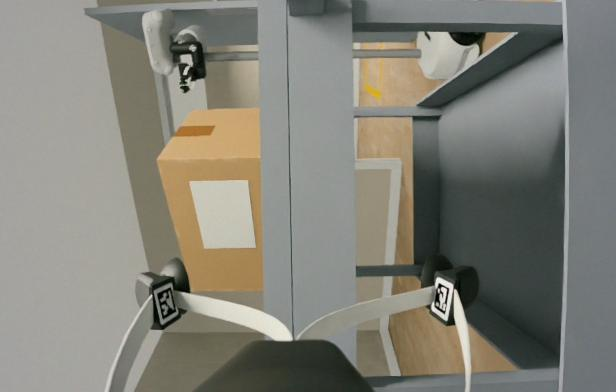

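Request:
move(
  blocking=false,
  r2={"base":{"translate_m":0.17,"strafe_m":0.0},"pace":"slow"},
  cameras=[],
)

Request:
wait(
  seconds=3,
  cameras=[],
)

Request:
move(
  blocking=false,
  r2={"joints":{"gripper_m":-0.01}},
  cameras=[],
)

Request:
wait(
  seconds=2,
  cameras=[],
)

Request:
move(
  blocking=false,
  r2={"base":{"translate_m":0.4},"pace":"slow"},
  cameras=[],
)

Request:
wait(
  seconds=6,
  cameras=["r2_head_camera","r2_wrist_camera","r1_head_left_camera"],
)

Scene clock: 438.87 s.
move: r2 moving
r1: as last shown
r1.lidar_m: 0.96 3.41 2.08 1.86 1.87 0.25 0.30 4.10 1.52 2.63 2.84 1.19
r1.servo_current: wrist_yaw_rad=52(59) wrist_pitch_rad=39(46) wrist_roll_rad=46(65) gripper_m=46(52)
r1.wrist_depth_mm: - - - - - - - / - - - - - - - / - - - - - - - / - - - - - - - / - - - - - - - / - - 209 204 - - - / - - 183 183 145 - -
r2.base_odometry: x=-0.728 y=-0.760 heading=-1.748
r2.turned_by_wheels: +0.000
r2.turned_by_imu: +0.000
r2.base_tilt: forward=-0.7 right=+0.1
r2.lidar_m: 0.53 3.04 2.71 2.74 2.71 2.44 2.48 2.21 1.98 2.01 2.45 0.57
r2.base_status: translate_m moving; strafe_m moving
r2.joint_positions: lift_m=+0.656 arm_m=+0.000 wrist_yaw_rad=+0.000 wrist_pitch_rad=-0.001 wrist_roll_rad=+1.569 gripper_m=+0.138
r2.joint_status: not commanded
r2.measured_speeds: translate_m=+0.048 strafe_m=+0.000 rotate_rad=+0.002 lift_m=+0.000 arm_m=+0.000 wrist_yaw_rad=+0.000 wrist_pitch_rad=+0.000 wrist_roll_rad=+0.000
r2.motor_effort: lift_m=+14(15) arm_m=-4(5) wheel_0=+7(7) wheel_1=+4(7) wheel_2=-10(11)
r2.servo_current: wrist_yaw_rad=33(52) wrist_pitch_rad=39(46) wrist_roll_rad=52(59) gripper_m=52(59)
r2.hand_pose: x=+0.4594 y=-0.0874 z=+0.8349 quat_wxyz=(+0.708, +0.707, +0.000, +0.001) (m; r2's base frame)
r2.wrist_depth_mm: - - - 368 373 397 394 / - - - 370 - 732 - / - - 647 373 - - - / - - 627 375 - - - / - - 699 375 - - - / - - 750 379 213 185 - / - - - - - 1863 415
pictures: none
No camera images: "cameras" was empty.

Scene clock: 441.33 s.
earlier move: r2 done
r1.base_odometry: x=-1.601 y=+0.671 heading=-3.122
r1.turned_by_wheels: +0.000
r1.turned_by_imu: +0.000
r1.base_tilt: forward=-1.6 right=+1.3
r1.lidar_m: 0.98 3.39 2.09 1.87 1.87 0.25 0.31 4.08 1.51 2.62 2.87 1.22
r1.base_status: not commanded
r1.joint_positions: lift_m=+1.150 arm_m=+0.000 wrist_yaw_rad=-0.002 wrist_pitch_rad=+0.001 wrist_roll_rad=+0.000 gripper_m=+0.000
r1.joint_status: not commanded
r1.measured_speeds: all 0
r1.motor_effort: lift_m=+23(23) arm_m=-4(4) wheel_0=-2(3) wheel_1=+6(6) wheel_2=+3(3)
r1.servo_current: wrist_yaw_rad=33(78) wrist_pitch_rad=39(52) wrist_roll_rad=52(65) gripper_m=39(52)
r1.hand_pose: x=+0.4592 y=-0.0879 z=+1.3276 quat_wxyz=(+1.000, +0.000, +0.000, -0.001) (m; r1's base frame)
r1.wrist_depth_mm: - - - - - - - / - - - - - - - / - - - - - - - / - - - - - - - / - - - - - - - / - - 1756 203 - - - / - - 183 183 145 - -
r2.base_odometry: x=-0.756 y=-0.914 heading=-1.748
r2.turned_by_wheels: +0.000
r2.turned_by_imu: +0.000
r2.base_tilt: forward=-0.7 right=+0.0
r2.lidar_m: 0.39 0.40 2.71 2.69 2.87 2.60 2.60 2.28 2.06 2.05 2.53 0.39
r2.base_status: done
r2.joint_positions: lift_m=+0.656 arm_m=+0.000 wrist_yaw_rad=+0.000 wrist_pitch_rad=-0.001 wrist_roll_rad=+1.569 gripper_m=+0.138
r2.joint_status: not commanded
r2.measured_speeds: all 0
r2.motor_effort: lift_m=+15(15) arm_m=-4(5) wheel_0=+4(10) wheel_1=+4(7) wheel_2=-7(11)
r2.servo_current: wrist_yaw_rad=46(59) wrist_pitch_rad=39(46) wrist_roll_rad=39(65) gripper_m=52(59)
r2.hand_pose: x=+0.4594 y=-0.0874 z=+0.8349 quat_wxyz=(+0.708, +0.707, +0.000, +0.001) (m; r2's base frame)
r2.wrist_depth_mm: - - 158 216 215 1499 - / - - 158 216 216 741 - / - 539 159 216 216 809 - / - 488 455 219 218 820 - / - - 496 220 220 759 - / - - 164 221 196 - - / - - - - - 1756 484
wait: 2.47 of 3 s (r2 has come to rest)
pictures: none
No camera images: "cameras" was empty.

Scene clock: 441.83 s.
move: r2 moving
r1: as last shown
r1.lidar_m: 0.98 3.41 2.12 1.86 1.89 0.25 0.31 4.12 1.52 2.60 2.85 1.21
r1.servo_current: wrist_yaw_rad=52(59) wrist_pitch_rad=46(46) wrist_roll_rad=39(59) gripper_m=46(46)
r1.wrist_depth_mm: - - - - - - - / - - - - - - - / - - - - - - - / - - - - - - - / - - - - - - - / - - 1756 203 - - - / - - 182 183 145 - -
r2.base_odometry: x=-0.756 y=-0.914 heading=-1.748
r2.turned_by_wheels: +0.000
r2.turned_by_imu: +0.000
r2.base_tilt: forward=-0.7 right=+0.0
r2.lidar_m: 0.38 0.41 2.70 2.67 2.85 2.58 2.62 2.27 2.06 2.07 2.52 0.41
r2.base_status: not commanded
r2.joint_positions: lift_m=+0.656 arm_m=+0.000 wrist_yaw_rad=+0.000 wrist_pitch_rad=-0.001 wrist_roll_rad=+1.569 gripper_m=+0.126
r2.joint_status: gripper_m moving
r2.measured_speeds: all 0
r2.motor_effort: lift_m=+15(15) arm_m=-4(5) wheel_0=+5(5) wheel_1=+4(4) wheel_2=-7(8)
r2.servo_current: wrist_yaw_rad=46(52) wrist_pitch_rad=39(39) wrist_roll_rad=33(52) gripper_m=98(98)
r2.hand_pose: x=+0.4594 y=-0.0874 z=+0.8349 quat_wxyz=(+0.708, +0.707, +0.000, +0.001) (m; r2's base frame)
r2.wrist_depth_mm: - - 157 216 214 1499 - / - - 574 217 216 778 - / - 539 439 217 217 809 - / - 492 455 219 218 820 - / - - 504 220 219 - - / - - 164 220 202 - - / - - - - - 1756 484
pictures: none
No camera images: "cameras" was empty.

Scene clock: 443.70 s.
earlier move: r2 done
r1.base_odometry: x=-1.601 y=+0.671 heading=-3.122
r1.turned_by_wheels: +0.000
r1.turned_by_imu: +0.000
r1.base_tilt: forward=-1.5 right=+1.3
r1.lidar_m: 0.98 3.40 2.08 1.87 1.89 0.25 0.30 4.11 1.52 2.63 2.84 1.23
r1.base_status: not commanded
r1.joint_positions: lift_m=+1.150 arm_m=+0.000 wrist_yaw_rad=-0.002 wrist_pitch_rad=+0.001 wrist_roll_rad=+0.000 gripper_m=+0.000
r1.joint_status: not commanded
r1.measured_speeds: all 0
r1.motor_effort: lift_m=+23(23) arm_m=-4(4) wheel_0=-2(3) wheel_1=+5(6) wheel_2=+3(3)
r1.servo_current: wrist_yaw_rad=52(78) wrist_pitch_rad=39(52) wrist_roll_rad=39(72) gripper_m=46(46)
r1.hand_pose: x=+0.4592 y=-0.0879 z=+1.3276 quat_wxyz=(+1.000, +0.000, +0.000, -0.001) (m; r1's base frame)
r1.wrist_depth_mm: - - - - - - - / - - - - - - - / - - - - - - - / - - - - - - - / - - - - - - - / - - 1708 203 - - - / - - 183 183 145 - -
r2.base_odometry: x=-0.756 y=-0.914 heading=-1.748
r2.turned_by_wheels: +0.000
r2.turned_by_imu: +0.000
r2.base_tilt: forward=-0.7 right=+0.1
r2.lidar_m: 0.38 0.43 2.69 2.69 2.85 2.60 2.61 2.25 2.04 2.06 2.52 0.40
r2.base_status: not commanded
r2.joint_positions: lift_m=+0.656 arm_m=+0.000 wrist_yaw_rad=+0.000 wrist_pitch_rad=+0.003 wrist_roll_rad=+1.569 gripper_m=-0.008
r2.joint_status: all done
r2.measured_speeds: all 0
r2.motor_effort: lift_m=+14(15) arm_m=-4(5) wheel_0=+5(5) wheel_1=+4(4) wheel_2=-7(8)
r2.servo_current: wrist_yaw_rad=33(52) wrist_pitch_rad=46(46) wrist_roll_rad=46(59) gripper_m=208(442)
r2.hand_pose: x=+0.4594 y=-0.0874 z=+0.8337 quat_wxyz=(+0.708, +0.707, +0.001, -0.001) (m; r2's base frame)
r2.wrist_depth_mm: - - 157 216 1661 1499 - / - - 158 216 217 768 - / - 496 158 218 820 - - / - 473 159 220 820 - - / - 544 160 221 220 - - / - 554 161 221 182 163 - / - - - - - 1708 -
wait: 1.87 of 2 s (r2 has come to rest)
pictures: none
No camera images: "cameras" was empty.

Scene clock: 444.20 s.
move: r2 moving
r1: as last shown
r1.lidar_m: 0.98 3.41 2.13 1.87 1.88 0.25 0.29 4.10 1.50 2.61 2.86 1.22
r1.motor_effort: lift_m=+23(23) arm_m=-4(4) wheel_0=-2(2) wheel_1=+6(6) wheel_2=+3(3)
r1.servo_current: wrist_yaw_rad=46(59) wrist_pitch_rad=39(52) wrist_roll_rad=46(59) gripper_m=46(46)
r1.wrist_depth_mm: - - - - - - - / - - - - - - - / - - - - - - - / - - - - - - - / - - - - - - - / - - 1808 204 - - - / - - 183 183 156 - -
r2.base_odometry: x=-0.758 y=-0.927 heading=-1.748
r2.turned_by_wheels: +0.000
r2.turned_by_imu: +0.000
r2.base_tilt: forward=-0.7 right=+0.1
r2.lidar_m: 0.39 0.41 2.68 2.71 2.87 2.58 2.59 2.28 2.03 2.06 2.56 0.41
r2.base_status: translate_m moving
r2.joint_positions: lift_m=+0.656 arm_m=+0.000 wrist_yaw_rad=+0.000 wrist_pitch_rad=+0.003 wrist_roll_rad=+1.569 gripper_m=-0.008
r2.joint_status: not commanded
r2.measured_speeds: translate_m=+0.049 strafe_m=+0.000 rotate_rad=+0.000 lift_m=+0.000 arm_m=+0.000 wrist_yaw_rad=+0.000 wrist_pitch_rad=+0.000 wrist_roll_rad=+0.000
r2.motor_effort: lift_m=+14(15) arm_m=-4(5) wheel_0=+9(11) wheel_1=+7(7) wheel_2=-12(12)
r2.servo_current: wrist_yaw_rad=39(52) wrist_pitch_rad=39(46) wrist_roll_rad=39(52) gripper_m=189(202)
r2.hand_pose: x=+0.4594 y=-0.0874 z=+0.8337 quat_wxyz=(+0.708, +0.707, +0.001, -0.001) (m; r2's base frame)
r2.wrist_depth_mm: - - 156 215 1618 1464 - / - - 156 216 216 723 - / - 496 157 216 820 - - / - 473 158 218 820 - - / - 544 158 219 220 - - / - 549 159 220 195 158 - / - - - - - 1708 -
pictures: none
No camera images: "cameras" was empty.

Scene clock: 448.97 s.
earlier move: r2 done
r1.base_odometry: x=-1.601 y=+0.671 heading=-3.122
r1.turned_by_wheels: +0.000
r1.turned_by_imu: +0.000
r1.base_tilt: forward=-1.6 right=+1.3
r1.lidar_m: 0.68 3.38 2.12 1.86 1.88 0.25 0.30 4.10 1.50 2.60 2.86 0.66
r1.base_status: not commanded
r1.joint_positions: lift_m=+1.150 arm_m=+0.000 wrist_yaw_rad=-0.002 wrist_pitch_rad=+0.001 wrist_roll_rad=+0.000 gripper_m=+0.000
r1.joint_status: not commanded
r1.measured_speeds: all 0
r1.motor_effort: lift_m=+23(23) arm_m=-4(4) wheel_0=-2(3) wheel_1=+5(6) wheel_2=+3(3)
r1.servo_current: wrist_yaw_rad=39(72) wrist_pitch_rad=46(52) wrist_roll_rad=39(72) gripper_m=52(52)
r1.hand_pose: x=+0.4592 y=-0.0879 z=+1.3276 quat_wxyz=(+1.000, +0.000, +0.000, -0.001) (m; r1's base frame)
r1.wrist_depth_mm: - - - - - - - / - - - - - - - / - - - - - - - / - - - - - - - / - - - - - - - / - - 1499 203 - - - / - - 187 164 145 - -
r2.base_odometry: x=-0.826 y=-1.308 heading=-1.748
r2.turned_by_wheels: +0.000
r2.turned_by_imu: -0.001
r2.base_tilt: forward=-0.7 right=+0.1
r2.lidar_m: 0.39 2.84 2.56 2.60 3.17 2.94 2.99 2.40 2.17 2.21 2.68 0.44
r2.base_status: done
r2.joint_positions: lift_m=+0.656 arm_m=+0.000 wrist_yaw_rad=-0.001 wrist_pitch_rad=-0.007 wrist_roll_rad=+1.569 gripper_m=-0.009
r2.joint_status: not commanded
r2.measured_speeds: all 0
r2.motor_effort: lift_m=+12(15) arm_m=-3(6) wheel_0=+4(11) wheel_1=+5(8) wheel_2=-8(14)
r2.servo_current: wrist_yaw_rad=59(59) wrist_pitch_rad=39(52) wrist_roll_rad=46(65) gripper_m=65(202)
r2.hand_pose: x=+0.4592 y=-0.0877 z=+0.8365 quat_wxyz=(+0.708, +0.707, -0.003, +0.002) (m; r2's base frame)
r2.wrist_depth_mm: - - - 225 225 1808 - / - - 621 227 226 809 - / - - 469 229 228 820 - / - - 484 230 229 820 - / - - 544 206 230 842 - / - - 185 176 173 - - / - - - - - 1576 500
wait: 4.77 of 6 s (r2 has come to rest)
pictures: r1_head_left_camera, r2_head_camera, r2_wrist_camera
Images, in order (width x height): r1_head_left_camera 420x672, r2_head_camera 420x560, r2_wrist_camera 616x392.

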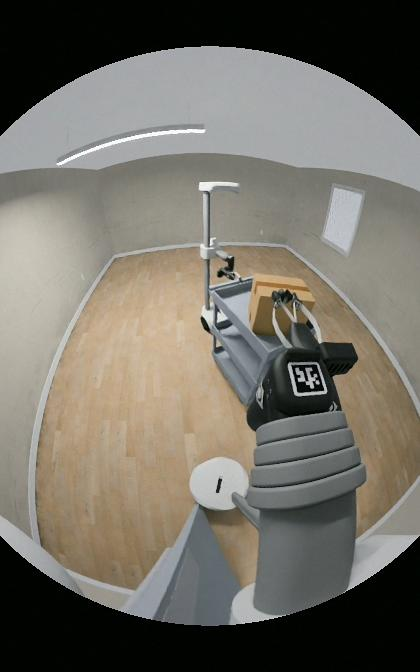

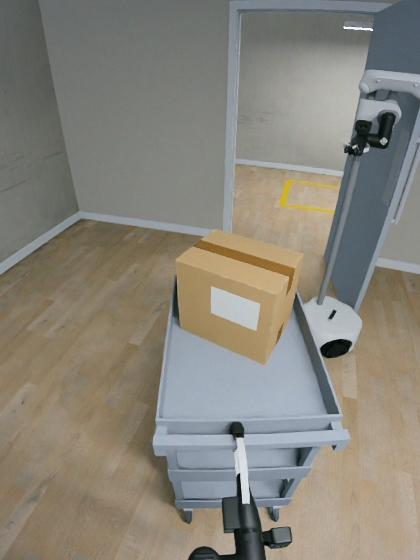

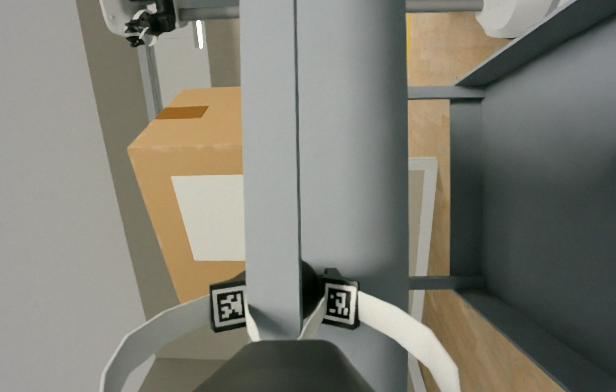

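Request:
move(
  blocking=false,
  r2={"base":{"translate_m":0.17},"pace":"slow"},
  cameras=[],
)

Request:
wait(
  seconds=4,
  cameras=["r2_head_camera","r1_head_left_camera","r1_head_right_camera"],
)

Scene clock: 457.00 s.
move: r2 moving
r1: as last shown
r1.lidar_m: 0.68 3.40 2.11 1.87 1.88 0.25 0.30 4.12 1.48 2.61 2.84 0.64
r1.servo_current: wrist_yaw_rad=39(59) wrist_pitch_rad=52(52) wrist_roll_rad=52(59) gripper_m=46(46)
r1.wrist_depth_mm: - - - - - - - / - - - - - - - / - - - - - - - / - - - - - - - / - - - - - - - / - - 1499 203 - - - / - - 187 164 145 778 -
r2.base_odometry: x=-0.829 y=-1.320 heading=-1.748
r2.turned_by_wheels: +0.000
r2.turned_by_imu: +0.000
r2.base_tilt: forward=-0.7 right=+0.1
r2.lidar_m: 0.39 2.81 2.55 2.57 3.19 2.97 3.00 2.44 2.19 2.20 2.72 0.43
r2.base_status: translate_m moving
r2.joint_positions: lift_m=+0.656 arm_m=+0.000 wrist_yaw_rad=-0.001 wrist_pitch_rad=-0.007 wrist_roll_rad=+1.569 gripper_m=-0.009
r2.joint_status: not commanded
r2.measured_speeds: translate_m=+0.049 strafe_m=+0.000 rotate_rad=-0.002 lift_m=+0.000 arm_m=+0.000 wrist_yaw_rad=+0.000 wrist_pitch_rad=+0.000 wrist_roll_rad=+0.000
r2.motor_effort: lift_m=+12(13) arm_m=-3(4) wheel_0=+5(8) wheel_1=+7(7) wheel_2=-11(12)
r2.servo_current: wrist_yaw_rad=39(59) wrist_pitch_rad=46(52) wrist_roll_rad=52(52) gripper_m=72(78)
r2.hand_pose: x=+0.4592 y=-0.0877 z=+0.8365 quat_wxyz=(+0.708, +0.707, -0.003, +0.002) (m; r2's base frame)
r2.wrist_depth_mm: - - - 225 225 1808 - / - - 621 227 226 809 - / - - 466 229 228 798 - / - - 480 229 230 820 - / - - 539 206 230 820 - / - - 185 175 173 - - / - - - - - 1576 500
pictures: none
No camera images: "cameras" was empty.

Scene clock: 459.47 s.
earlier move: r2 done
r1.base_odometry: x=-1.601 y=+0.671 heading=-3.122
r1.turned_by_wheels: +0.000
r1.turned_by_imu: +0.000
r1.base_tilt: forward=-1.6 right=+1.3
r1.lidar_m: 0.69 3.42 2.09 1.85 1.89 0.25 0.27 4.09 1.50 2.64 2.86 0.56
r1.base_status: not commanded
r1.joint_positions: lift_m=+1.150 arm_m=+0.000 wrist_yaw_rad=-0.002 wrist_pitch_rad=+0.001 wrist_roll_rad=+0.000 gripper_m=+0.000
r1.joint_status: not commanded
r1.measured_speeds: all 0
r1.motor_effort: lift_m=+23(23) arm_m=-4(4) wheel_0=-1(3) wheel_1=+6(6) wheel_2=+3(3)
r1.servo_current: wrist_yaw_rad=46(72) wrist_pitch_rad=52(52) wrist_roll_rad=46(65) gripper_m=39(52)
r1.hand_pose: x=+0.4592 y=-0.0879 z=+1.3276 quat_wxyz=(+1.000, +0.000, +0.000, -0.001) (m; r1's base frame)
r1.wrist_depth_mm: - - - - - - - / - - - - - - - / - - - - - - - / - - - - - - - / - - - - - - - / - - - 203 - - - / - - 188 165 156 - -
r2.base_odometry: x=-0.856 y=-1.475 heading=-1.748
r2.turned_by_wheels: +0.000
r2.turned_by_imu: +0.000
r2.base_tilt: forward=-0.7 right=+0.0
r2.lidar_m: 0.39 2.75 2.49 2.52 3.07 3.11 3.13 2.50 2.25 2.26 2.79 0.43
r2.base_status: done
r2.joint_positions: lift_m=+0.656 arm_m=+0.000 wrist_yaw_rad=-0.001 wrist_pitch_rad=-0.007 wrist_roll_rad=+1.569 gripper_m=-0.009
r2.joint_status: not commanded
r2.measured_speeds: all 0
r2.motor_effort: lift_m=+12(13) arm_m=-3(4) wheel_0=+2(10) wheel_1=+4(7) wheel_2=-7(13)
r2.servo_current: wrist_yaw_rad=52(59) wrist_pitch_rad=52(52) wrist_roll_rad=39(59) gripper_m=78(78)
r2.hand_pose: x=+0.4592 y=-0.0877 z=+0.8365 quat_wxyz=(+0.708, +0.707, -0.003, +0.002) (m; r2's base frame)
r2.wrist_depth_mm: - - - 225 224 1808 - / - - 615 227 226 820 - / - - 462 229 228 798 - / - - 480 230 230 809 - / - - 539 218 231 831 - / - - 185 175 173 - - / - - - - - 1618 500
wait: 2.47 of 4 s (r2 has come to rest)
pictures: r1_head_left_camera, r1_head_right_camera, r2_head_camera
Images, in order (width x height): r1_head_left_camera 420x672, r1_head_right_camera 420x672, r2_head_camera 420x560.

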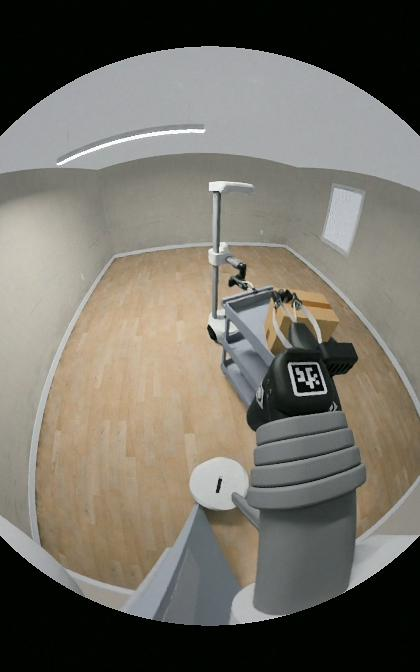

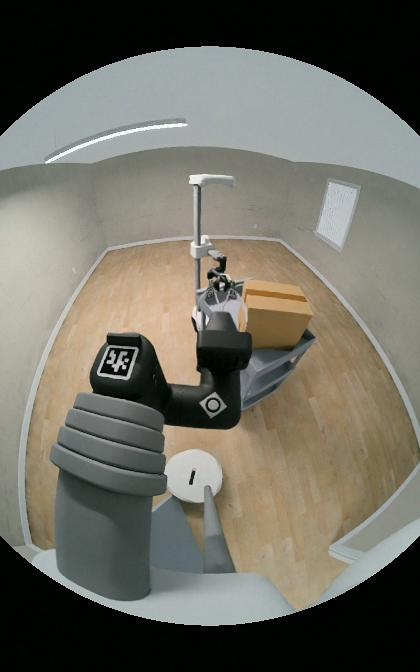

